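# Fit a sound one-way hub onto every shaft

## Task

Place one hub on each shaft so that it spins freely around the shaft in the arrow's direction and locks in the opposite direction; some hubs are worn and spin both ways, so those do not count as fitted.

## Robot and tools

Robot: two six-joint arms, left_arm and right_arm. Joint order: waist, shoulder, elbow, forearm roll, wrist pitch, wrist roll. Each arm carries a parallel gripper with folding fingers. Cameras: cam_high, cam_left_wrist, cam_right_wrist, each 672x504.

Frame: all poses, targets and velocities use the scene frame. Origin is at table-top height, halfway between the two nominal arm bases; +x points out over the table, +z up, and left_arm sits on the +y side (arm names do not match image sides). The real bases are offset from nominal; a BASES line, if shown, gives their calibrated spots. Reported hand poses may be off by a few centimetres, more at long reach. Gripper axes: fingers point along its +z, close and open along its y. end_effector_position is the point between the pads when shut; fingertips extend about 33 mm past it for gaps up to 40 mm, shrinking to 9 mm when fully open.

Row layout (used by both motion tools): one flat list of 20 numbers covering both arms, even if one arm is idle. Left arm first: x, y, z (absolute position in metres, scene frame), qw, qx, qy, qz (absolute orientation, w first), gripper position, force_limit, speed; then the same ten for the right arm. The three gripper numbers range from -1 to 1. position: +1 = open 140 mm, about -0.8 = pads touching, -1 = close until blocked. force_limit sets pad force after a slow close (roughly 14 N at -1, 40 N at 0, 58 N at +1); faster closes squeeze harder. speed: about 30 mm/s at -1, 140 at 0, 250 at +1. Both start at +1. To hold an arm still, resend its last reported pose and its last gripper numbers every call; a 0 is a real command. Keep a constant target quaternion to keep orientation.

execute_actions: actions = list of actions; each action = up to 15 rows, each row lasting one 1/30 s step; a short action repeats its final row for the remaining steps. Any target more than 0.6 m from the gripper's current spot along any gripper axis gets the action refused for both arms. cameras picks images (["all"], [] or names). Each step the controller limits the commanded pose to within 70 mm and 16 degrees of the measured one, so one action may fall short; the result's Hand target line shows where the arm is actually heading, so send the remainder next call.

move: target = one 20-number row or a list of up to 15 rows (absolute poses, straight-line paths, 10 s cap total). speed: m/s, 0.002 to 2, default 0.25 (rotation up to twice that in rad/s); one value or one per target. blend: metres of corner rounding in a list. stop_force: 10 to 80 N, ends an arm's path when push against its travel exceeds it; unreliable when the gripper rotates, near straight or far-reaching arm poses; leave it out when backing off a contact. zero (only with stop_force): true re-zeros force first; false accumulates. blocking=false returns after 0.5 s while the move continues (not allowed with stop_force). The result adds a move: line (done, off_target, moving, held, fault) and limits such as paced or held. Paths ignore obstacles and the other arm.

wait: seconds 0 to 10, arms hold last command. stop: brakes a running move. zoom_image: camera name plus region [x0, y0, x1, y1] in pixels, at most 504x504, from that camera's latest image. clear_fault: arm = left_arm or right_arm, only after a reported fault. finished_scene: scene = the current scene number; irreversible, so call it only once every shaft holds a working hub that stays put without the robot.

Reading results: object_status 0 moving, 1 blocked while opening, 2 blocked while closing (a grip), 3 reached target or pads met. position_measured is in counts: 3 open, ~75 = 100 mm, 139 = 60 mm, 200 = 20 mm, 230 pads together. To grip harder while status is 2, raise force_limit and nudge position (-1 to -0.98); to soften, reopen and close slowly. Joint velocities may read "within noise". Joint torques, External joint torques and Flange force (in gripper axes) show contact and load, with offsets and noise; "no reading" means no estimate. Tool commands lists current gripper commands.

Faults: a joint reaching its contact torque limit (waist and shoulder 312, elbow 147, wrist joints 41.4 N m) or 144 N outside force stops that arm until clear_fault; if a gripped part pins it, release first. MOTOR HOT warns of heating from holding loads, stretched arms or pushing at unreachable poses; overheating brakes the arm 30 to 60 s or more.

Avoid: arms are stiff, so aim only slightly past a firm contact and move slowly when touching. Grip parts in the fingertip quarter of the pads; nearer the palm the fingers fold and may slip. Fingers pushed tip-first into a surface fold silently unless fully shut. Keep paths away from an arm's own base and the wrist off the waist axis, which can flip the shoulder. Never close a gripper on the other arm or ram the arms together. Do not drop, throw or release moving parts, slam, or twist stiff parts hard; anything leaving the table fails the task.

Each tool is called after "Request:" as a command line: name --argument value for each argument, lists and objects as JSON in quotes; but a table of rows of numbers goes row by row, as --pt "numbers of a row", without its own name.

## Session

Request:
execute_actions --actions '[]'

Scene clock: 0.00 s.
left_arm: end_effector_position=(+0.5530, +0.3905, +0.2074) position_measured=3 object_status=3 end_effector_quat_wxyz=(+0.074, +0.952, -0.296, -0.015) | right_arm: end_effector_position=(+0.2165, -0.1306, +0.3003) position_measured=3 object_status=3 end_effector_quat_wxyz=(-0.031, +0.975, -0.166, +0.145)
Joint positions: left_arm=[-0.126 0.096 1.906 -0.155 1.191 2.048] | right_arm=[1.155 -0.145 1.984 -0.288 1.182 3.148]
Joint velocities: within noise
Joint torques (N m): no reading
External joint torques (N m): no reading
Flange force (N): no reading
Hand target: left_arm +0.5530, +0.3905, +0.2074; +0.074, +0.952, -0.296, -0.015 | right_arm +0.2165, -0.1306, +0.3003; -0.031, +0.975, -0.166, +0.145
Tool commands: left_gripper/position=+1.0 left_gripper/force_limit=+1.0 left_gripper/speed=+1.0 right_gripper/position=+1.0 right_gripper/force_limit=+1.0 right_gripper/speed=+1.0

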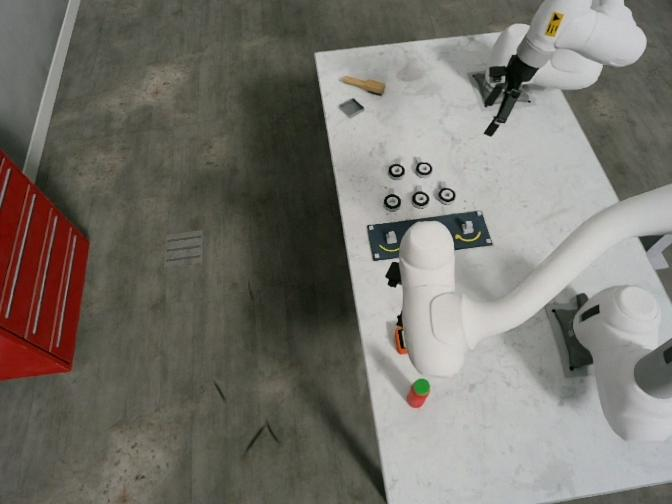

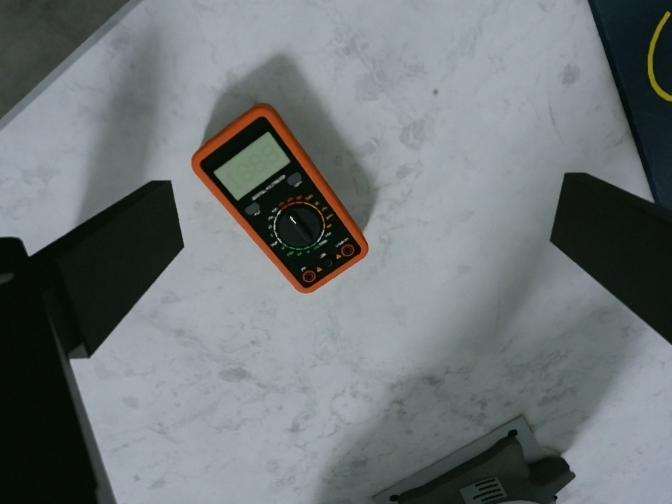

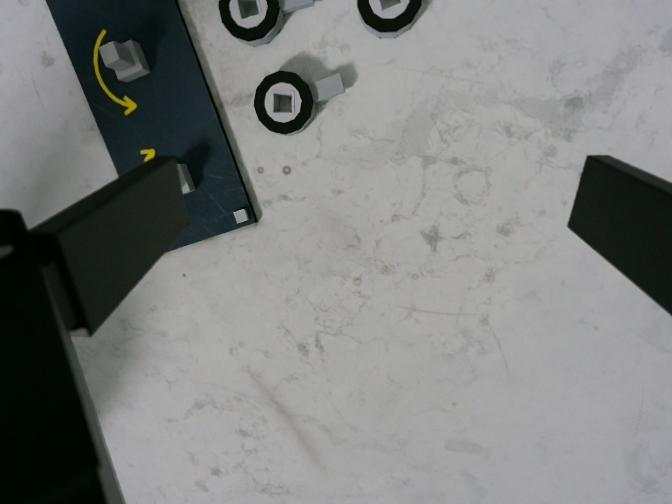

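Request:
zoom_image --camera "cam_high" --region '[340, 140, 520, 275]'

Request:
zoom_image --camera "cam_right_wrist" --region '[40, 0, 440, 260]'

Scaled by 2.800 from the camera's 672x504 image, which has a finer 960x720 frame.

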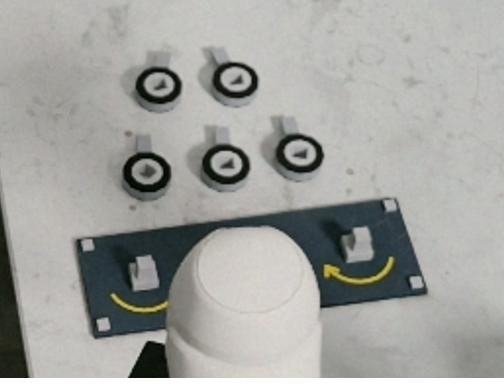

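Scaled by 1.260 from the camera's 672x504 image, which has a finer 960x720 frame.

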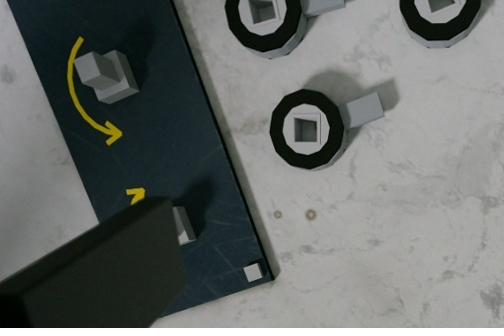

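Request:
move --target '[0.35,0.55,0.35,0,0.955,-0.297,0,1,1,1, 0.3,-0.05,0.42,0,0.985,-0.17,0,1,1,1]' --cameras '["all"]'

Scene clock: 22.73 s.
left_arm: end_effector_position=(+0.3500, +0.5500, +0.3500) position_measured=3 object_status=3 end_effector_quat_wxyz=(+0.000, +0.955, -0.297, +0.000) | right_arm: end_effector_position=(+0.3000, -0.0500, +0.4200) position_measured=3 object_status=3 end_effector_quat_wxyz=(+0.000, +0.985, -0.170, +0.000)
Joint positions: left_arm=[0.089 -0.361 2.022 0 1.481 2.201] | right_arm=[0.94 0.079 1.524 0 1.538 2.843]
Joint torques (N m): left_arm=[-2.01 -5.54 -43.12 4.12 0.44 -0.34] | right_arm=[-3.04 -51.72 -39.11 3.77 -0.18 0.5]
External joint torques (N m): left_arm=[2.05 0.33 2.03 0.08 -0.48 0.34] | right_arm=[3.27 1.73 -2.75 0.49 0.17 -0.5]
Flange force (N): left_arm=[-5.1 -4.9 4.4] | right_arm=[-2.5 -8.8 -5.0]
Hand target: left_arm +0.3500, +0.5500, +0.3500; +0.000, +0.955, -0.297, +0.000 | right_arm +0.3000, -0.0500, +0.4200; +0.000, +0.985, -0.170, +0.000
Off the commanded pose: left_arm 0.000 m, 0 deg | right_arm 0.000 m, 0 deg.
move: done

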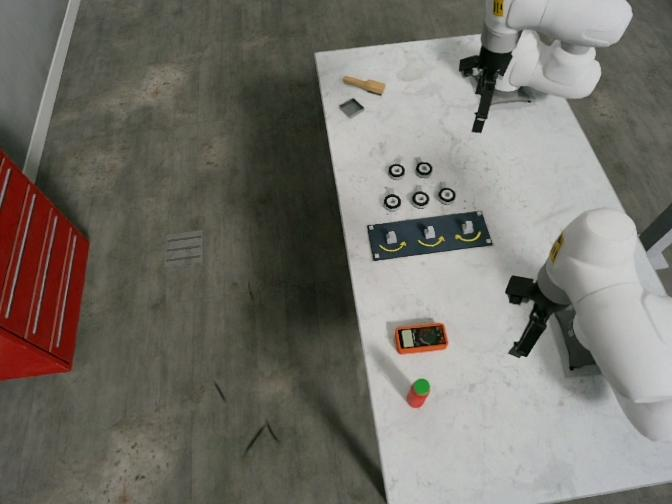

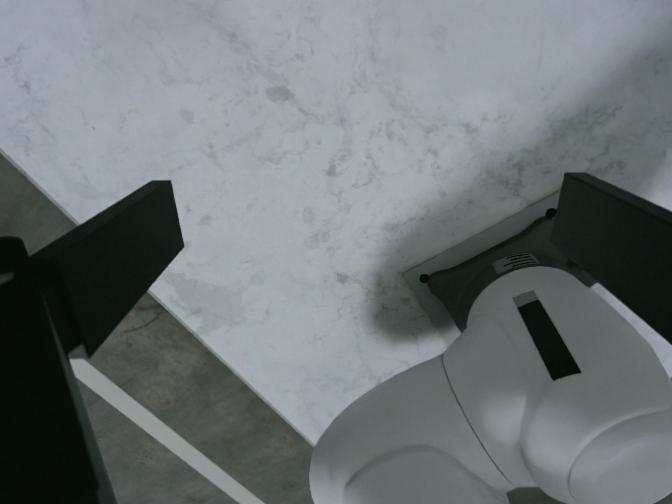

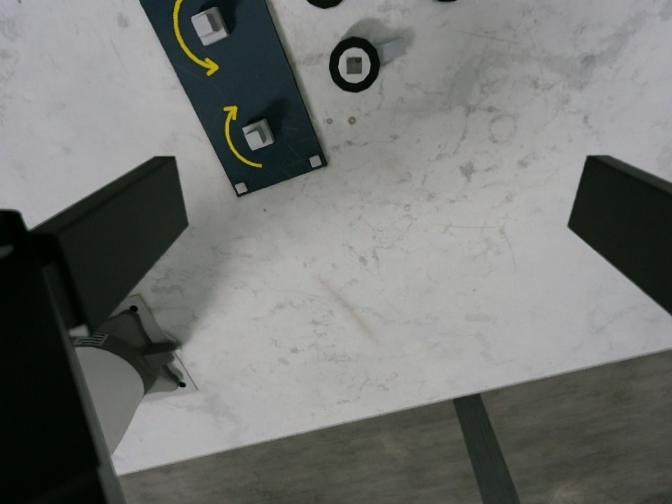

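Request:
move --target '[0.35,0.55,0.35,0,0.955,-0.297,0,1,1,1, 0.45,-0.05,0.42,0,1,0,0,1,1,1]' --cameras '["all"]'

Scene clock: 49.10 s.
left_arm: end_effector_position=(+0.3500, +0.5500, +0.3500) position_measured=3 object_status=3 end_effector_quat_wxyz=(+0.000, +0.955, -0.297, +0.000) | right_arm: end_effector_position=(+0.4500, -0.0500, +0.4200) position_measured=3 object_status=3 end_effector_quat_wxyz=(+0.000, +1.000, +0.000, +0.000)
Joint positions: left_arm=[0.089 -0.361 2.022 0 1.481 2.201] | right_arm=[0.768 0.232 1.345 0 1.565 2.33]
Joint torques (N m): left_arm=[-1.34 -5.44 -43 4.06 0.29 -0.32] | right_arm=[-2.92 -67.68 -39.22 3.68 -0.39 0.47]
External joint torques (N m): left_arm=[1.44 0.1 1.8 0.15 -0.32 0.32] | right_arm=[3.3 1.91 -2.68 0.6 0.35 -0.47]
Flange force (N): left_arm=[-4.2 -3.2 3.7] | right_arm=[3.4 -9.3 -5.4]
Hand target: left_arm +0.3500, +0.5500, +0.3500; +0.000, +0.955, -0.297, +0.000 | right_arm +0.4500, -0.0500, +0.4200; +0.000, +1.000, +0.000, +0.000
Off the commanded pose: left_arm 0.000 m, 0 deg | right_arm 0.000 m, 0 deg.
move: done

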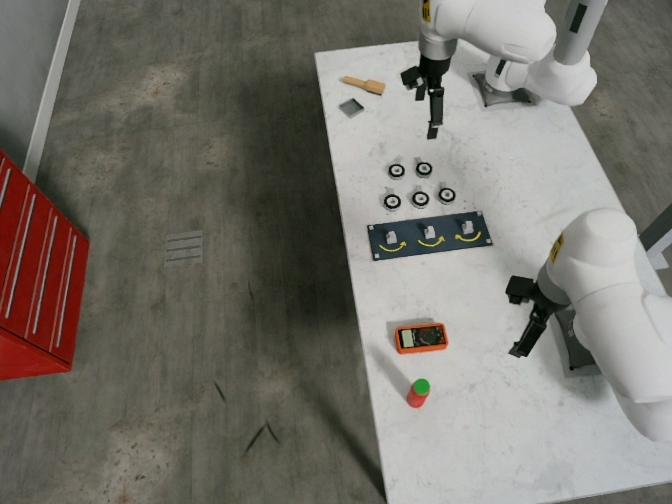

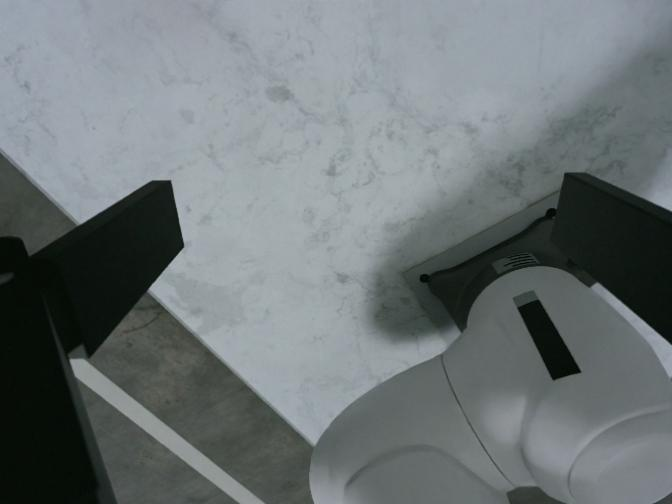

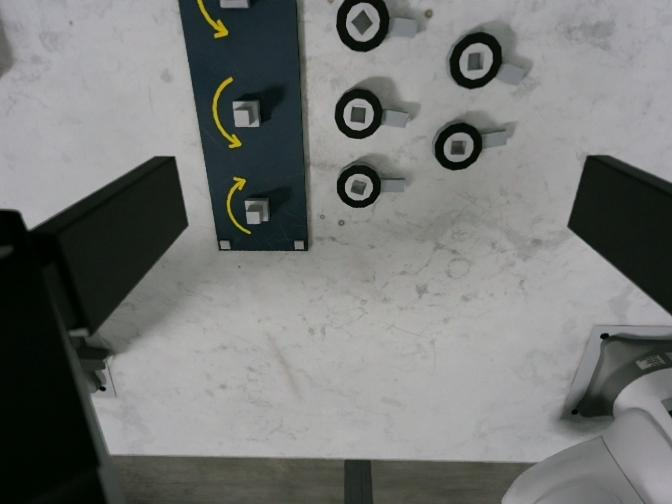

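Request:
move --target '[0.35,0.55,0.35,0,0.955,-0.297,0,1,1,1, 0.6,-0.05,0.42,0,1,0,0,1,1,1]' --cameras '["all"]'

Request:
zoom_image --camera "cam_right_wrist" --region '[170, 0, 370, 200]'

Request:
zoom_image --camera "cam_right_wrist" --region '[170, 150, 370, 350]'

Request:
zoom_image --camera "cam_right_wrist" --region '[320, 50, 560, 290]'

Scene clock: 62.83 s.
left_arm: end_effector_position=(+0.3500, +0.5500, +0.3500) position_measured=3 object_status=3 end_effector_quat_wxyz=(+0.000, +0.955, -0.297, +0.000) | right_arm: end_effector_position=(+0.6000, -0.0500, +0.4200) position_measured=3 object_status=3 end_effector_quat_wxyz=(+0.000, +1.000, +0.000, +0.000)
Joint positions: left_arm=[0.089 -0.361 2.022 0 1.481 2.201] | right_arm=[0.641 0.423 1.085 0 1.633 2.203]
Joint torques (N m): left_arm=[-1.55 -4.97 -43.02 4.09 0.32 -0.23] | right_arm=[-2.86 -85.31 -38.89 3.73 -0.39 0.52]
External joint torques (N m): left_arm=[1.66 -0.57 1.74 0.12 -0.36 0.23] | right_arm=[3.31 0.91 -2.95 0.54 0.35 -0.52]
Flange force (N): left_arm=[-5.3 -2.8 3.5] | right_arm=[5.6 -8.9 -6.5]
Hand target: left_arm +0.3500, +0.5500, +0.3500; +0.000, +0.955, -0.297, +0.000 | right_arm +0.6000, -0.0500, +0.4200; +0.000, +1.000, +0.000, +0.000
Off the commanded pose: left_arm 0.000 m, 0 deg | right_arm 0.000 m, 0 deg.
move: done

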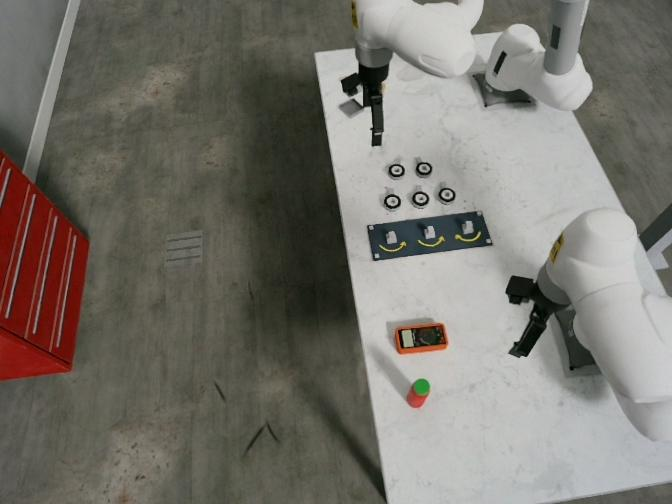

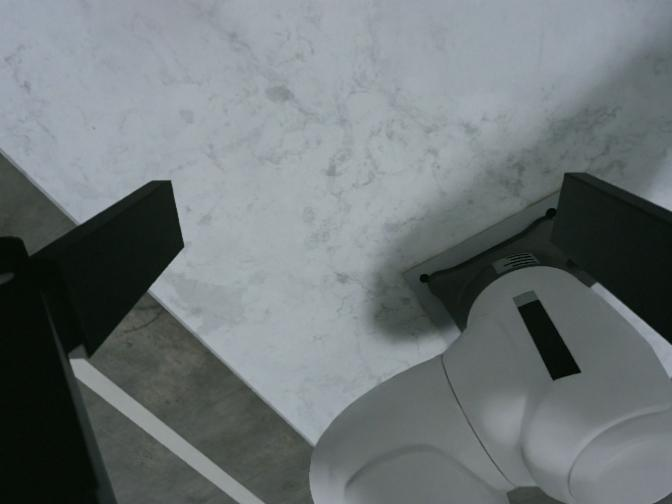

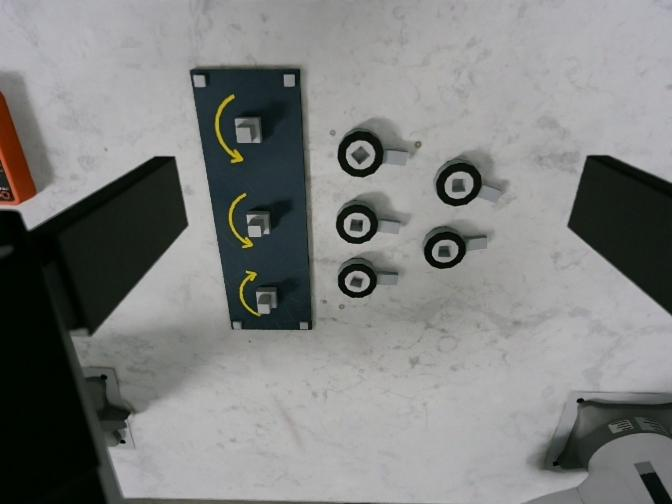

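Scaled by 2.520 from the camera's 672x504 image, which has a finer 960x720 frame.

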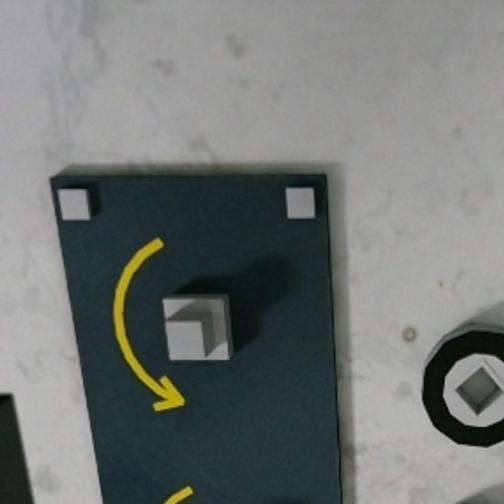

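Scaled by 2.520 from the camera's 672x504 image, which has a finer 960x720 frame.

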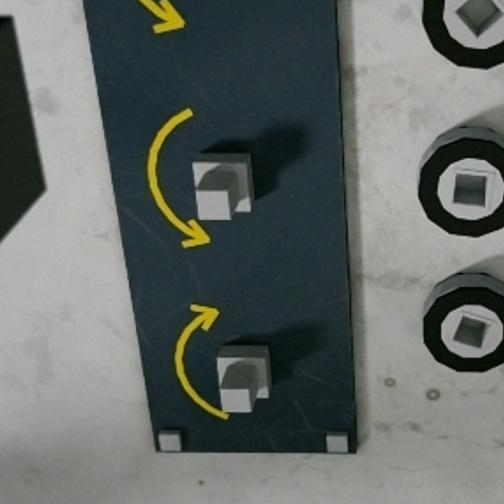

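Scaled by 2.100 from the camera's 672x504 image, which has a finer 960x720 frame.

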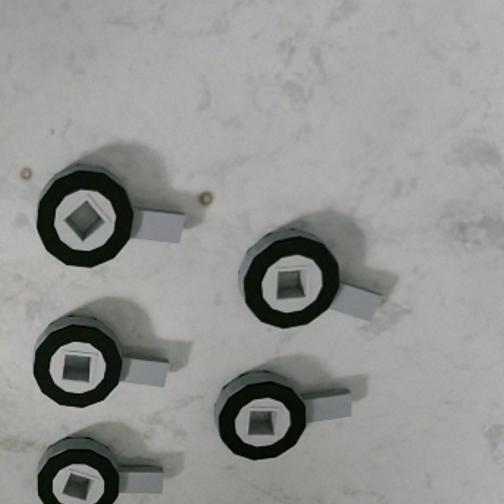

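Request:
move --target '[0.35,0.55,0.35,0,0.955,-0.297,0,1,1,1, 0.50,-0.12,0.25,0,1,0,0,1,1,1]' --cameras '["cam_right_wrist"]'

Request:
zoom_image --camera "cam_right_wrist" --region '[150, 40, 600, 377]'

Scene clock: 148.60 s.
left_arm: end_effector_position=(+0.3500, +0.5500, +0.3500) position_measured=3 object_status=3 end_effector_quat_wxyz=(+0.000, +0.955, -0.297, +0.000) | right_arm: end_effector_position=(+0.5000, -0.1200, +0.2500) position_measured=3 object_status=3 end_effector_quat_wxyz=(+0.000, +1.000, +0.000, +0.000)
Joint positions: left_arm=[0.089 -0.361 2.022 0 1.481 2.201] | right_arm=[0.645 0.258 1.621 0 1.263 2.207]
Joint torques (N m): left_arm=[-1.15 -5.34 -42.86 4.08 0.21 -0.24] | right_arm=[-2.7 -67.92 -37.59 3.64 -0.65 0.53]
External joint torques (N m): left_arm=[1.27 -0.24 1.65 0.13 -0.24 0.24] | right_arm=[2.76 1.68 -2.42 0.45 0.6 -0.53]
Flange force (N): left_arm=[-4.2 -2.2 3.2] | right_arm=[4.0 -7.5 -3.2]
Hand target: left_arm +0.3500, +0.5500, +0.3500; +0.000, +0.955, -0.297, +0.000 | right_arm +0.5000, -0.1200, +0.2500; +0.000, +1.000, +0.000, +0.000
Off the commanded pose: left_arm 0.000 m, 0 deg | right_arm 0.000 m, 0 deg.
move: done
Images, in order (width x height): cam_right_wrist 672x504.

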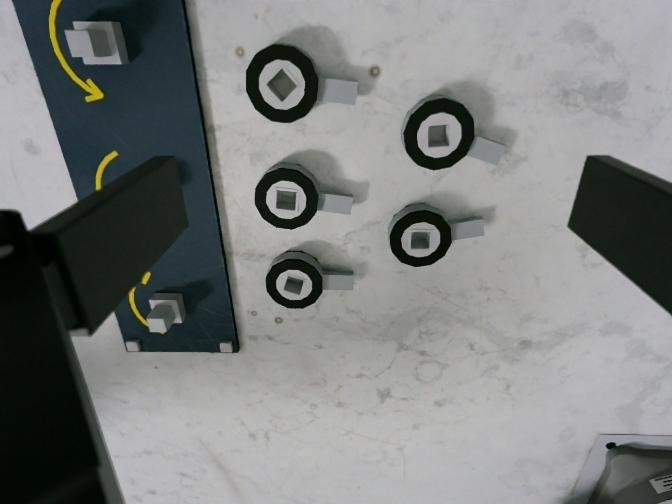

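Scaled by 1.120 from the camera's 672x504 image, which has a finer 960x720 frame.

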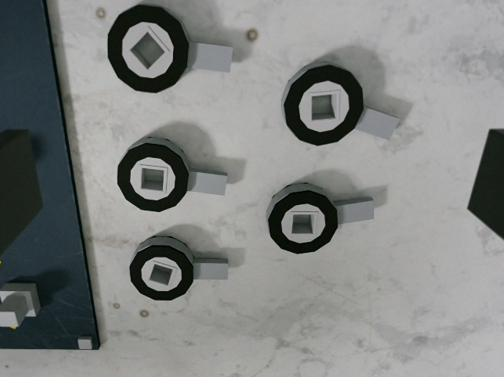

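Request:
move --target '[0.35,0.55,0.35,0,0.955,-0.297,0,1,1,1, 0.34,-0.183,0.16,0,0.7071,0.7071,0,1,1,1]' --cameras '["cam_right_wrist"]'

Request:
zoom_image --camera "cam_right_wrist" --region '[200, 0, 560, 270]'

Scene clock: 187.27 s.
left_arm: end_effector_position=(+0.3500, +0.5500, +0.3500) position_measured=3 object_status=3 end_effector_quat_wxyz=(+0.000, +0.955, -0.297, +0.000) | right_arm: end_effector_position=(+0.3400, -0.1830, +0.1600) position_measured=3 object_status=3 end_effector_quat_wxyz=(+0.000, +0.707, +0.707, +0.000)
Joint positions: left_arm=[0.089 -0.361 2.022 0 1.481 2.201] | right_arm=[0.729 0.072 2.02 0 1.05 0.72]
Joint torques (N m): left_arm=[-1.67 -5.55 -43.22 4.09 0.3 -0.24] | right_arm=[-2.83 -46.17 -33.7 3.29 -0.43 0.66]
External joint torques (N m): left_arm=[1.78 0.03 1.89 0.13 -0.33 0.23] | right_arm=[2.98 2.45 -2.62 0.47 0.4 -0.66]
Flange force (N): left_arm=[-4.8 -3.6 3.8] | right_arm=[9.2 3.0 -1.5]
Hand target: left_arm +0.3500, +0.5500, +0.3500; +0.000, +0.955, -0.297, +0.000 | right_arm +0.3400, -0.1830, +0.1600; +0.000, +0.707, +0.707, +0.000
Off the commanded pose: left_arm 0.000 m, 0 deg | right_arm 0.000 m, 0 deg.
move: done
Images, in order (width x height): cam_right_wrist 672x504.

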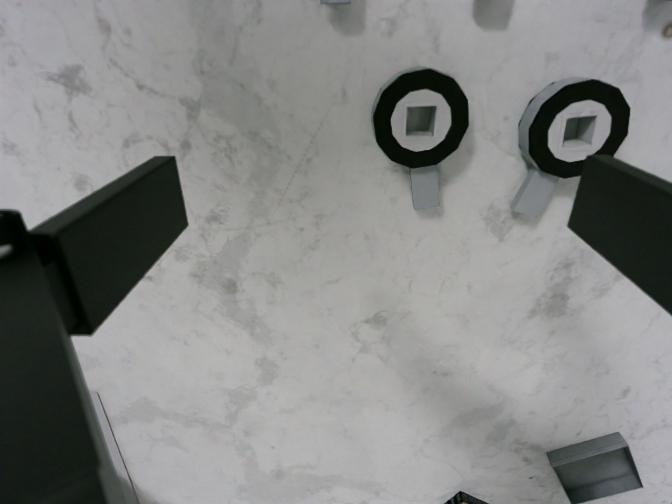

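Scaled by 1.400 from the camera's 672x504 image, which has a finer 960x720 frame.

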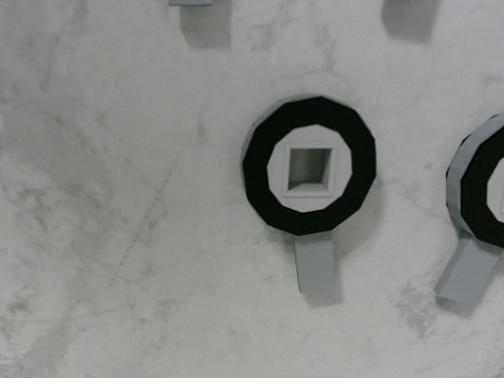

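Request:
move --target '[0.35,0.55,0.35,0,0.955,-0.297,0,1,1,1, 0.37,-0.192,0.11,0,0.7071,0.7071,0,1,1,1]' --cameras '["cam_right_wrist"]'

Scene clock: 202.97 s.
left_arm: end_effector_position=(+0.3500, +0.5500, +0.3500) position_measured=3 object_status=3 end_effector_quat_wxyz=(+0.000, +0.955, -0.297, +0.000) | right_arm: end_effector_position=(+0.3700, -0.1920, +0.1101) position_measured=3 object_status=3 end_effector_quat_wxyz=(+0.000, +0.707, +0.707, +0.000)
Joint positions: left_arm=[0.089 -0.361 2.022 0 1.481 2.201] | right_arm=[0.681 0.144 2.044 0 0.954 0.671]
Joint torques (N m): left_arm=[-1.4 -5.15 -43.07 4.13 0.31 -0.3] | right_arm=[-1.84 -50.4 -31.71 3.13 -0.64 0.48]
External joint torques (N m): left_arm=[1.47 -0.05 1.93 0.07 -0.35 0.3] | right_arm=[2.14 1.22 -2.53 0.42 0.6 -0.48]
Flange force (N): left_arm=[-4.5 -2.9 3.9] | right_arm=[6.7 2.9 -2.3]
Hand target: left_arm +0.3500, +0.5500, +0.3500; +0.000, +0.955, -0.297, +0.000 | right_arm +0.3700, -0.1920, +0.1100; +0.000, +0.707, +0.707, +0.000
Off the commanded pose: left_arm 0.000 m, 0 deg | right_arm 0.000 m, 0 deg.
move: done
Images, in order (width x height): cam_right_wrist 672x504.

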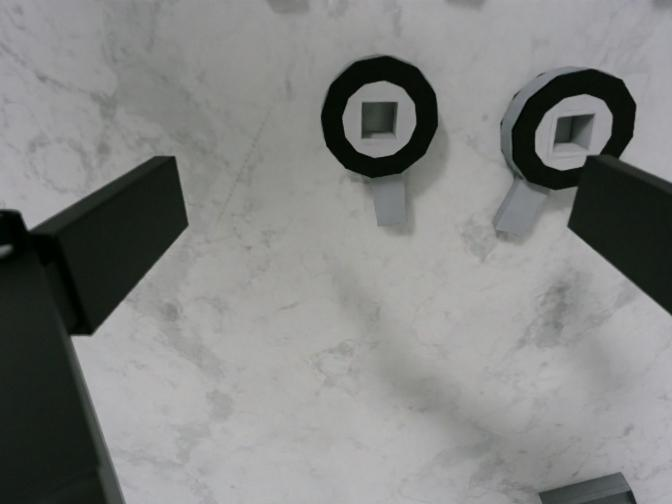

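Request:
move --target '[0.35,0.55,0.35,0,0.955,-0.297,0,1,1,1, 0.374,-0.187,0.09,0,0.7071,0.7071,0,0.22,-1,0]' --cameras '["cam_right_wrist"]'

Request:
zoom_image --camera "cam_right_wrist" --region '[200, 0, 600, 300]'

Scene clock: 216.77 s.
left_arm: end_effector_position=(+0.3500, +0.5500, +0.3500) position_measured=3 object_status=3 end_effector_quat_wxyz=(+0.000, +0.955, -0.297, +0.000) | right_arm: end_effector_position=(+0.3740, -0.1870, +0.0900) position_measured=101 object_status=3 end_effector_quat_wxyz=(+0.000, +0.707, +0.707, +0.000)
Joint positions: left_arm=[0.089 -0.361 2.022 0 1.481 2.201] | right_arm=[0.683 0.175 2.051 0 0.916 0.674]
Joint torques (N m): left_arm=[-1.33 -5.66 -42.92 4.16 0.28 -0.27] | right_arm=[-3.07 -55.11 -30.94 2.88 -0.44 0.71]
External joint torques (N m): left_arm=[1.41 0.4 1.75 0.04 -0.31 0.27] | right_arm=[3.22 3.81 -2.35 0.57 0.4 -0.71]
Flange force (N): left_arm=[-3.6 -3.4 3.6] | right_arm=[10.2 4.5 1.4]
Hand target: left_arm +0.3500, +0.5500, +0.3500; +0.000, +0.955, -0.297, +0.000 | right_arm +0.3740, -0.1870, +0.0900; +0.000, +0.707, +0.707, +0.000
Off the commanded pose: left_arm 0.000 m, 0 deg | right_arm 0.000 m, 0 deg.
move: done
Images, in order (width x height): cam_right_wrist 672x504.

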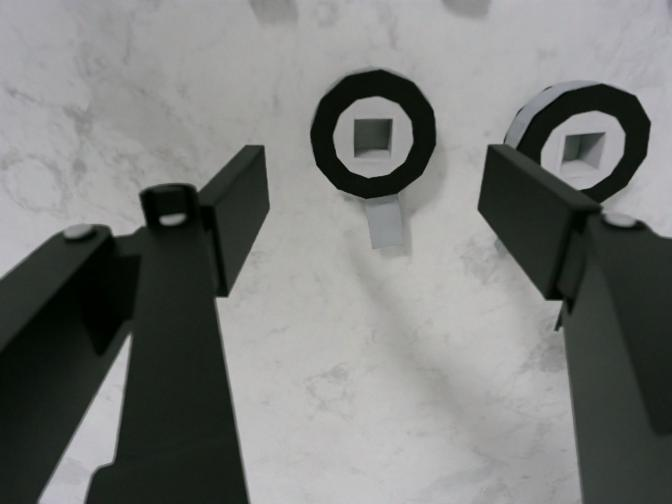

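Scaled by 1.260 from the camera's 672x504 image, which has a finer 960x720 frame.

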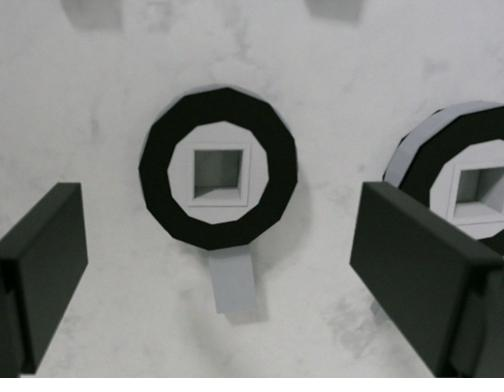

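Request:
move --target '[0.35,0.55,0.35,0,0.955,-0.297,0,1,1,1, 0.3745,-0.184,0.06,0,0.7071,0.7071,0,0.22,-1,0]' --cameras '["cam_right_wrist"]'

Request:
zoom_image --camera "cam_right_wrist" --region '[200, 0, 600, 300]'

Scene clock: 234.90 s.
left_arm: end_effector_position=(+0.3500, +0.5500, +0.3500) position_measured=3 object_status=3 end_effector_quat_wxyz=(+0.000, +0.955, -0.297, +0.000) | right_arm: end_effector_position=(+0.3745, -0.1840, +0.0600) position_measured=101 object_status=3 end_effector_quat_wxyz=(+0.000, +0.707, +0.707, +0.000)
Joint positions: left_arm=[0.089 -0.361 2.022 0 1.481 2.201] | right_arm=[0.687 0.213 2.072 0 0.857 0.677]
Joint torques (N m): left_arm=[-1.85 -4.31 -43.18 4.11 0.3 -0.25] | right_arm=[-3.17 -55.71 -29.09 2.67 -0.74 0.43]
External joint torques (N m): left_arm=[2.01 -1.51 1.93 0.1 -0.32 0.25] | right_arm=[3.52 2.12 -2.65 0.62 0.7 -0.43]
Flange force (N): left_arm=[-7.3 -2.3 3.6] | right_arm=[9.8 2.5 -0.9]
Hand target: left_arm +0.3500, +0.5500, +0.3500; +0.000, +0.955, -0.297, +0.000 | right_arm +0.3745, -0.1840, +0.0600; +0.000, +0.707, +0.707, +0.000
Off the commanded pose: left_arm 0.000 m, 0 deg | right_arm 0.000 m, 0 deg.
move: done
Images, in order (width x height): cam_right_wrist 672x504.

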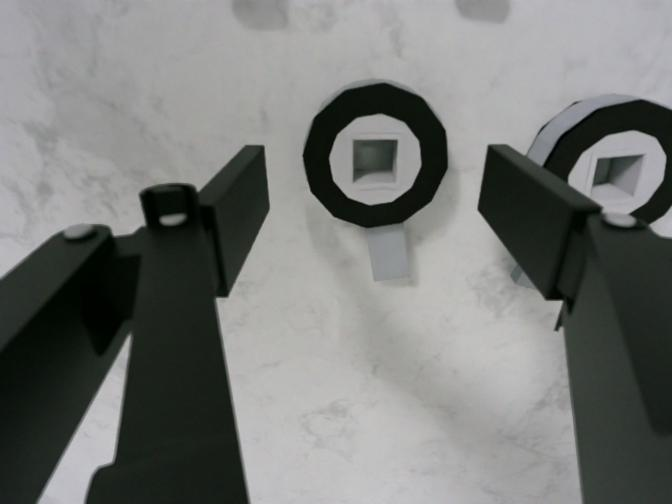

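Scaled by 1.260 from the camera's 672x504 image, which has a finer 960x720 frame.

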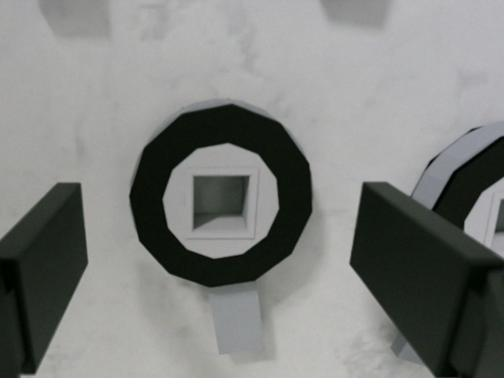

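Request:
move --target '[0.35,0.55,0.35,0,0.955,-0.297,0,1,1,1, 0.3745,-0.184,0.038,0,0.7071,0.7071,0,0.22,-1,0]' --cameras '["cam_right_wrist"]' --stop_force 12 --speed 0.03

Request:
zoom_image --camera "cam_right_wrist" --region '[200, 50, 600, 350]'

Scene clock: 250.23 s.
left_arm: end_effector_position=(+0.3500, +0.5500, +0.3500) position_measured=3 object_status=3 end_effector_quat_wxyz=(+0.000, +0.955, -0.297, +0.000) | right_arm: end_effector_position=(+0.3745, -0.1840, +0.0380) position_measured=101 object_status=3 end_effector_quat_wxyz=(+0.000, +0.707, +0.707, +0.000)
Joint positions: left_arm=[0.089 -0.361 2.022 0 1.481 2.201] | right_arm=[0.687 0.24 2.088 0 0.813 0.677]
Joint torques (N m): left_arm=[-2.09 -5.38 -43.04 4.02 0.36 -0.27] | right_arm=[-3.07 -57.76 -27.96 2.61 -0.41 0.57]
External joint torques (N m): left_arm=[2.22 -0.29 1.71 0.2 -0.4 0.27] | right_arm=[3.24 2.72 -2.47 0.54 0.38 -0.57]
Flange force (N): left_arm=[-5.9 -4.6 3.6] | right_arm=[9.4 3.2 0.9]
Hand target: left_arm +0.3500, +0.5500, +0.3500; +0.000, +0.955, -0.297, +0.000 | right_arm +0.3745, -0.1840, +0.0380; +0.000, +0.707, +0.707, +0.000
Off the commanded pose: left_arm 0.000 m, 0 deg | right_arm 0.000 m, 0 deg.
move: done
Images, in order (width x height): cam_right_wrist 672x504.

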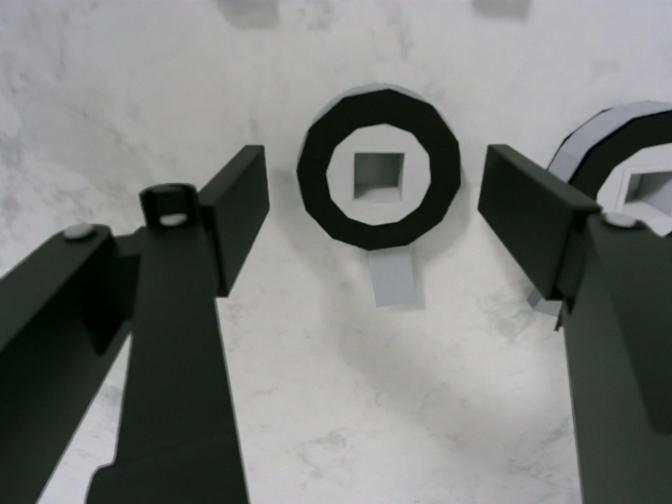

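Scaled by 1.260 from the camera's 672x504 image, which has a finer 960x720 frame.

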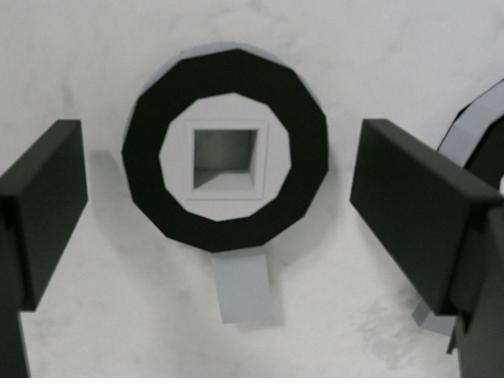

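Request:
move --target '[0.35,0.55,0.35,0,0.955,-0.297,0,1,1,1, 0.3745,-0.184,0.034,0,0.7071,0.7071,0,-1,-1,-1]' --cameras '["cam_right_wrist"]' --speed 0.03

Request:
zoom_image --camera "cam_right_wrist" --region '[200, 50, 600, 350]'

Scene clock: 267.10 s.
left_arm: end_effector_position=(+0.3500, +0.5500, +0.3500) position_measured=3 object_status=3 end_effector_quat_wxyz=(+0.000, +0.955, -0.297, +0.000) | right_arm: end_effector_position=(+0.3745, -0.1840, +0.0340) position_measured=138 object_status=0 end_effector_quat_wxyz=(+0.000, +0.707, +0.707, +0.000)
Joint positions: left_arm=[0.089 -0.361 2.022 0 1.481 2.201] | right_arm=[0.687 0.245 2.091 0 0.805 0.677]
Joint torques (N m): left_arm=[-1.39 -5.71 -42.91 4.1 0.35 -0.17] | right_arm=[-3.29 -54.11 -25.74 2.57 -0.88 0.56]
External joint torques (N m): left_arm=[1.5 0.14 1.64 0.12 -0.38 0.17] | right_arm=[3.52 -1.29 -4.47 0.57 0.85 -0.56]
Flange force (N): left_arm=[-3.9 -3.2 3.5] | right_arm=[8.8 1.8 -6.5]
Hand target: left_arm +0.3500, +0.5500, +0.3500; +0.000, +0.955, -0.297, +0.000 | right_arm +0.3745, -0.1840, +0.0340; +0.000, +0.707, +0.707, +0.000
Off the commanded pose: left_arm 0.000 m, 0 deg | right_arm 0.000 m, 0 deg.
move: done
Images, in order (width x height): cam_right_wrist 672x504.

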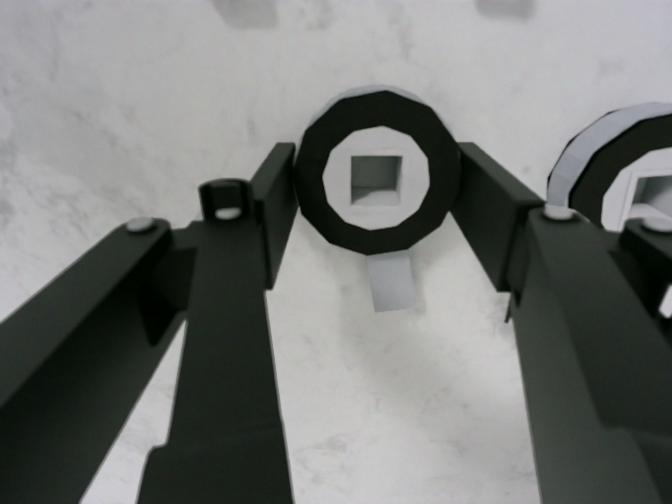

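Scaled by 1.260 from the camera's 672x504 image, which has a finer 960x720 frame.

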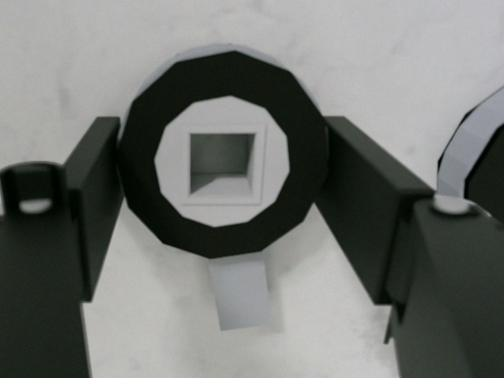

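Request:
wait --seconds 1

Scene clock: 272.53 s.
left_arm: end_effector_position=(+0.3500, +0.5500, +0.3500) position_measured=3 object_status=3 end_effector_quat_wxyz=(+0.000, +0.955, -0.297, +0.000) | right_arm: end_effector_position=(+0.3745, -0.1840, +0.0340) position_measured=138 object_status=2 end_effector_quat_wxyz=(+0.000, +0.707, +0.707, +0.000)
Joint positions: left_arm=[0.089 -0.361 2.022 0 1.481 2.201] | right_arm=[0.687 0.245 2.091 0 0.805 0.677]
Joint torques (N m): left_arm=[-1.42 -5.3 -43.15 4.08 0.28 -0.23] | right_arm=[-2.6 -53.95 -25.74 2.48 -0.88 0.55]
External joint torques (N m): left_arm=[1.5 0.03 1.99 0.12 -0.32 0.23] | right_arm=[2.86 -1.39 -4.45 0.64 0.84 -0.55]
Flange force (N): left_arm=[-4.4 -2.9 4.0] | right_arm=[7.8 2.4 -6.6]
Hand target: left_arm +0.3500, +0.5500, +0.3500; +0.000, +0.955, -0.297, +0.000 | right_arm +0.3745, -0.1840, +0.0340; +0.000, +0.707, +0.707, +0.000
Tool commands: left_gripper/position=+1.0 left_gripper/force_limit=+1.0 left_gripper/speed=+1.0 right_gripper/position=-1.0 right_gripper/force_limit=-1.0 right_gripper/speed=-1.0
Off the commanded pose: left_arm 0.000 m, 0 deg | right_arm 0.000 m, 0 deg.
wait: 1.00 s; at rest from the start

Request:
move --pt "0.35 0.55 0.35 0 0.955 -0.297 0 1 1 1 0.3745 -0.184 0.034 0 0.7071 0.7071 0 0.22 -1 -1" --pt "0.35 0.55 0.35 0 0.955 -0.297 0 1 1 1 0.3745 -0.184 0.15 0 0.7071 0.7071 0 0.22 -1 -1" --pt "0.35 0.55 0.35 0 0.955 -0.297 0 1 1 1 0.385 0.075 0.15 0 0.7071 0.7071 0 0.22 -1 -1" --cameras '["all"]'

Request:
zoom_image --camera "cam_right_wrist" --region '[200, 0, 600, 300]'

Scene clock: 300.03 s.
left_arm: end_effector_position=(+0.3500, +0.5500, +0.3500) position_measured=3 object_status=3 end_effector_quat_wxyz=(+0.000, +0.955, -0.297, +0.000) | right_arm: end_effector_position=(+0.3850, +0.0749, +0.1500) position_measured=101 object_status=3 end_effector_quat_wxyz=(+0.000, +0.707, +0.707, +0.000)
Joint positions: left_arm=[0.089 -0.361 2.022 0 1.481 2.201] | right_arm=[0.949 0.419 1.588 0 1.134 0.939]
Joint torques (N m): left_arm=[-1.94 -5.32 -43.1 4.04 0.33 -0.31] | right_arm=[-2.62 -80.92 -35.39 3.26 -0.5 0.36]
External joint torques (N m): left_arm=[2.05 0.07 1.91 0.17 -0.37 0.31] | right_arm=[2.95 0.84 -2.58 0.66 0.46 -0.36]
Flange force (N): left_arm=[-5.4 -4.5 3.9] | right_arm=[8.0 1.2 -2.6]
Hand target: left_arm +0.3500, +0.5500, +0.3500; +0.000, +0.955, -0.297, +0.000 | right_arm +0.3850, +0.0750, +0.1500; +0.000, +0.707, +0.707, +0.000
Off the commanded pose: left_arm 0.000 m, 0 deg | right_arm 0.000 m, 0 deg.
move: done

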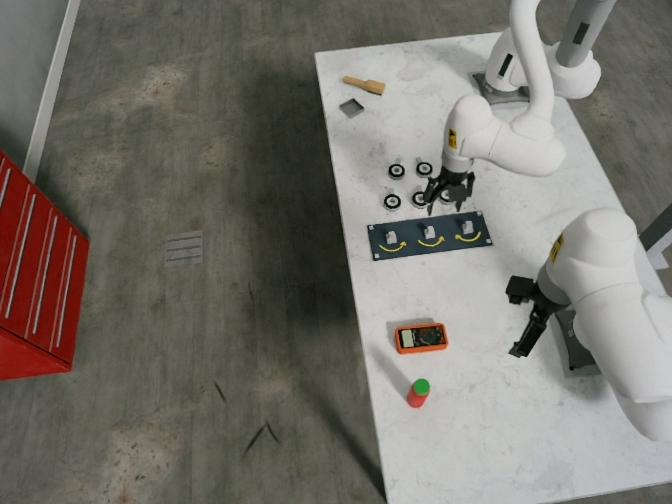

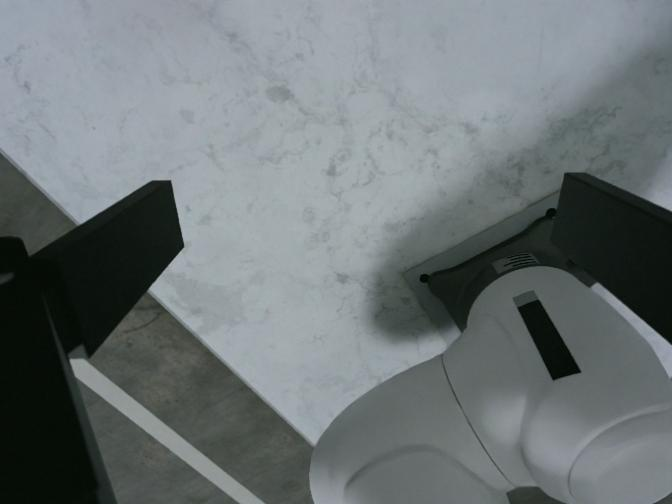

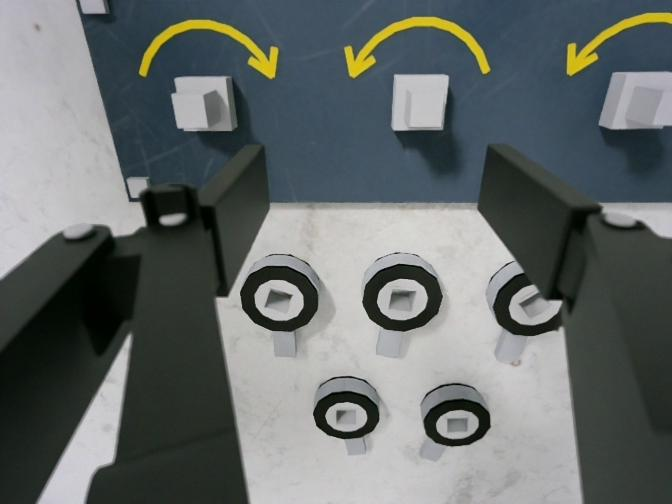

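Scaled by 1.260 from the camera's 672x504 image, which has a finer 960x720 frame.

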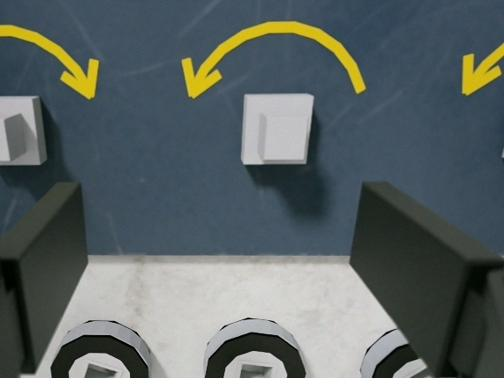

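Request:
move --target '[0.35,0.55,0.35,0,0.955,-0.297,0,1,1,1, 0.414,0.087,0.11,0,0.7071,0.7071,0,0.22,-1,-1]' --cameras '["cam_right_wrist"]'

Request:
zoom_image --camera "cam_right_wrist" --region '[200, 0, 600, 300]'

Scene clock: 312.00 s.
left_arm: end_effector_position=(+0.3500, +0.5500, +0.3500) position_measured=3 object_status=3 end_effector_quat_wxyz=(+0.000, +0.955, -0.297, +0.000) | right_arm: end_effector_position=(+0.4140, +0.0870, +0.1101) position_measured=101 object_status=3 end_effector_quat_wxyz=(+0.000, +0.707, +0.707, +0.000)
Joint positions: left_arm=[0.089 -0.361 2.022 0 1.481 2.201] | right_arm=[0.928 0.486 1.565 0 1.091 0.918]
Joint torques (N m): left_arm=[-2.21 -5.34 -43.09 4.09 0.25 -0.33] | right_arm=[-2.76 -87.16 -35.21 3.28 -0.56 0.53]
External joint torques (N m): left_arm=[2.27 0.22 1.93 0.11 -0.29 0.33] | right_arm=[3.22 1.57 -2.03 0.58 0.52 -0.53]
Flange force (N): left_arm=[-5.6 -5.2 3.9] | right_arm=[8.0 1.4 -1.4]
Hand target: left_arm +0.3500, +0.5500, +0.3500; +0.000, +0.955, -0.297, +0.000 | right_arm +0.4140, +0.0870, +0.1100; +0.000, +0.707, +0.707, +0.000
Off the commanded pose: left_arm 0.000 m, 0 deg | right_arm 0.000 m, 0 deg.
move: done
Images, in order (width x height): cam_right_wrist 672x504.

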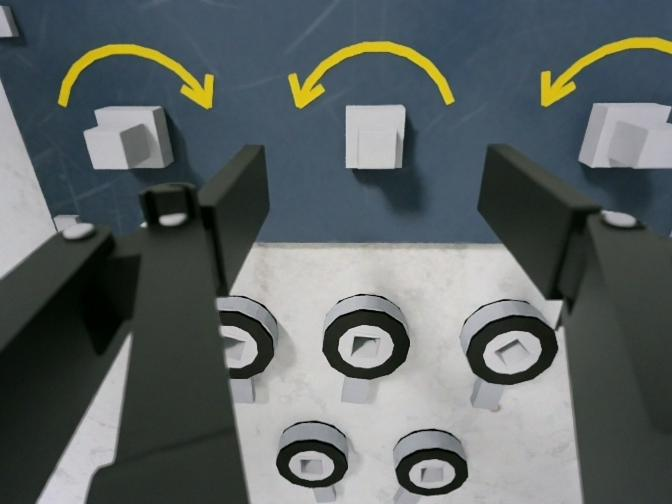

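Scaled by 1.260 from the camera's 672x504 image, which has a finer 960x720 frame.

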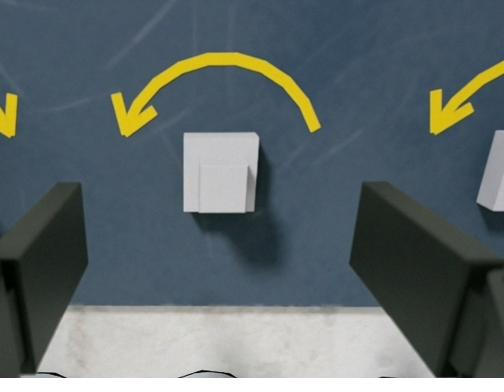

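Request:
move --target '[0.35,0.55,0.35,0,0.955,-0.297,0,1,1,1, 0.416,0.087,0.085,0,0.7071,0.7071,0,0.22,-1,-1]' --cameras '["cam_right_wrist"]'

Request:
zoom_image --camera "cam_right_wrist" --region '[200, 0, 600, 300]'

Scene clock: 320.93 s.
left_arm: end_effector_position=(+0.3500, +0.5500, +0.3500) position_measured=3 object_status=3 end_effector_quat_wxyz=(+0.000, +0.955, -0.297, +0.000) | right_arm: end_effector_position=(+0.4160, +0.0870, +0.0851) position_measured=101 object_status=3 end_effector_quat_wxyz=(+0.000, +0.707, +0.707, +0.000)
Joint positions: left_arm=[0.089 -0.361 2.022 0 1.481 2.201] | right_arm=[0.926 0.507 1.583 0 1.052 0.916]
Joint torques (N m): left_arm=[-1.21 -4.79 -43.36 4.06 0.35 -0.18] | right_arm=[-2.81 -87.19 -33.6 3.18 -0.62 0.47]
External joint torques (N m): left_arm=[1.29 -0.37 2.18 0.15 -0.39 0.18] | right_arm=[3.06 0.47 -2.89 0.58 0.57 -0.47]
Flange force (N): left_arm=[-4.6 -1.7 4.4] | right_arm=[8.3 1.8 -2.7]
Hand target: left_arm +0.3500, +0.5500, +0.3500; +0.000, +0.955, -0.297, +0.000 | right_arm +0.4160, +0.0870, +0.0850; +0.000, +0.707, +0.707, +0.000
Off the commanded pose: left_arm 0.000 m, 0 deg | right_arm 0.000 m, 0 deg.
move: done
Images, in order (width x height): cam_right_wrist 672x504.

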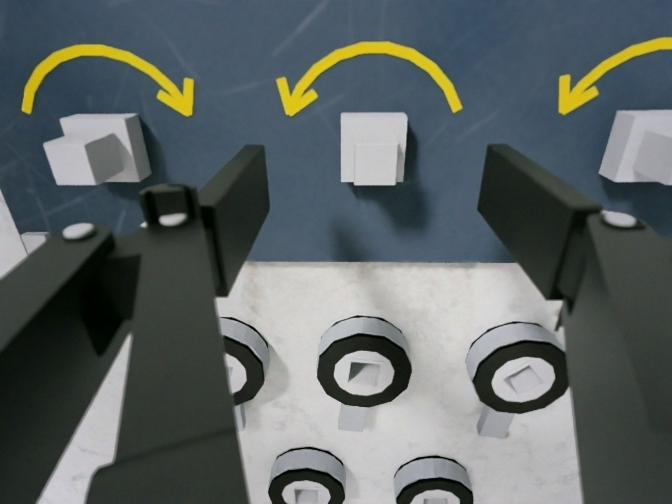

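Scaled by 1.260 from the camera's 672x504 image, which has a finer 960x720 frame.

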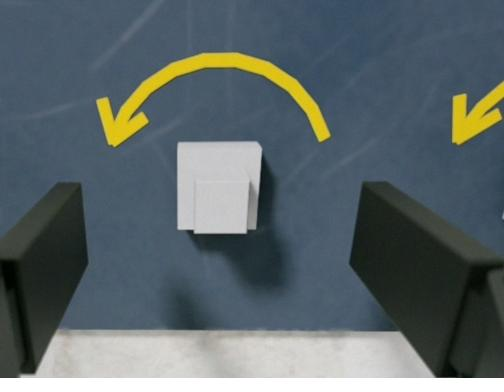

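Request:
move --target '[0.35,0.55,0.35,0,0.955,-0.297,0,1,1,1, 0.4175,0.083,0.06,0,0.7071,0.7071,0,0.22,-1,-1]' --cameras '["cam_right_wrist"]'

Request:
zoom_image --camera "cam_right_wrist" --region '[200, 0, 600, 300]'

Scene clock: 332.10 s.
left_arm: end_effector_position=(+0.3500, +0.5500, +0.3500) position_measured=3 object_status=3 end_effector_quat_wxyz=(+0.000, +0.955, -0.297, +0.000) | right_arm: end_effector_position=(+0.4175, +0.0830, +0.0601) position_measured=101 object_status=3 end_effector_quat_wxyz=(+0.000, +0.707, +0.707, +0.000)
Joint positions: left_arm=[0.089 -0.361 2.022 0 1.481 2.201] | right_arm=[0.921 0.524 1.607 0 1.011 0.912]
Joint torques (N m): left_arm=[-1.37 -5.01 -43.06 4.08 0.25 -0.24] | right_arm=[-2.54 -89.9 -32.2 3.06 -0.26 0.49]
External joint torques (N m): left_arm=[1.57 -0.89 1.76 0.14 -0.27 0.24] | right_arm=[2.92 2.53 -3.43 0.63 0.22 -0.49]
Flange force (N): left_arm=[-5.6 -2.1 3.4] | right_arm=[11.2 4.1 -0.5]
Hand target: left_arm +0.3500, +0.5500, +0.3500; +0.000, +0.955, -0.297, +0.000 | right_arm +0.4175, +0.0830, +0.0600; +0.000, +0.707, +0.707, +0.000
Off the commanded pose: left_arm 0.000 m, 0 deg | right_arm 0.000 m, 0 deg.
move: done
Images, in order (width x height): cam_right_wrist 672x504.

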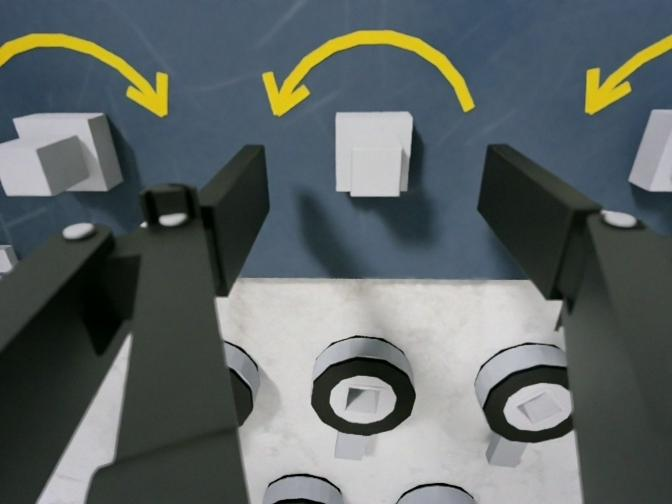

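Scaled by 1.260 from the camera's 672x504 image, which has a finer 960x720 frame.

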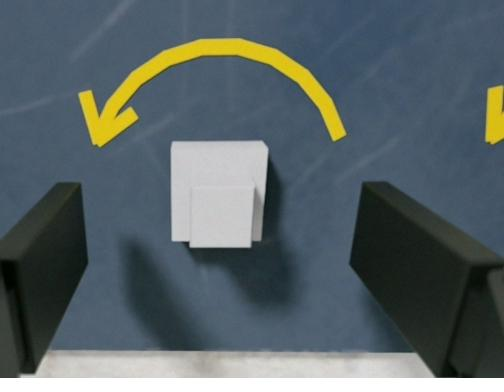

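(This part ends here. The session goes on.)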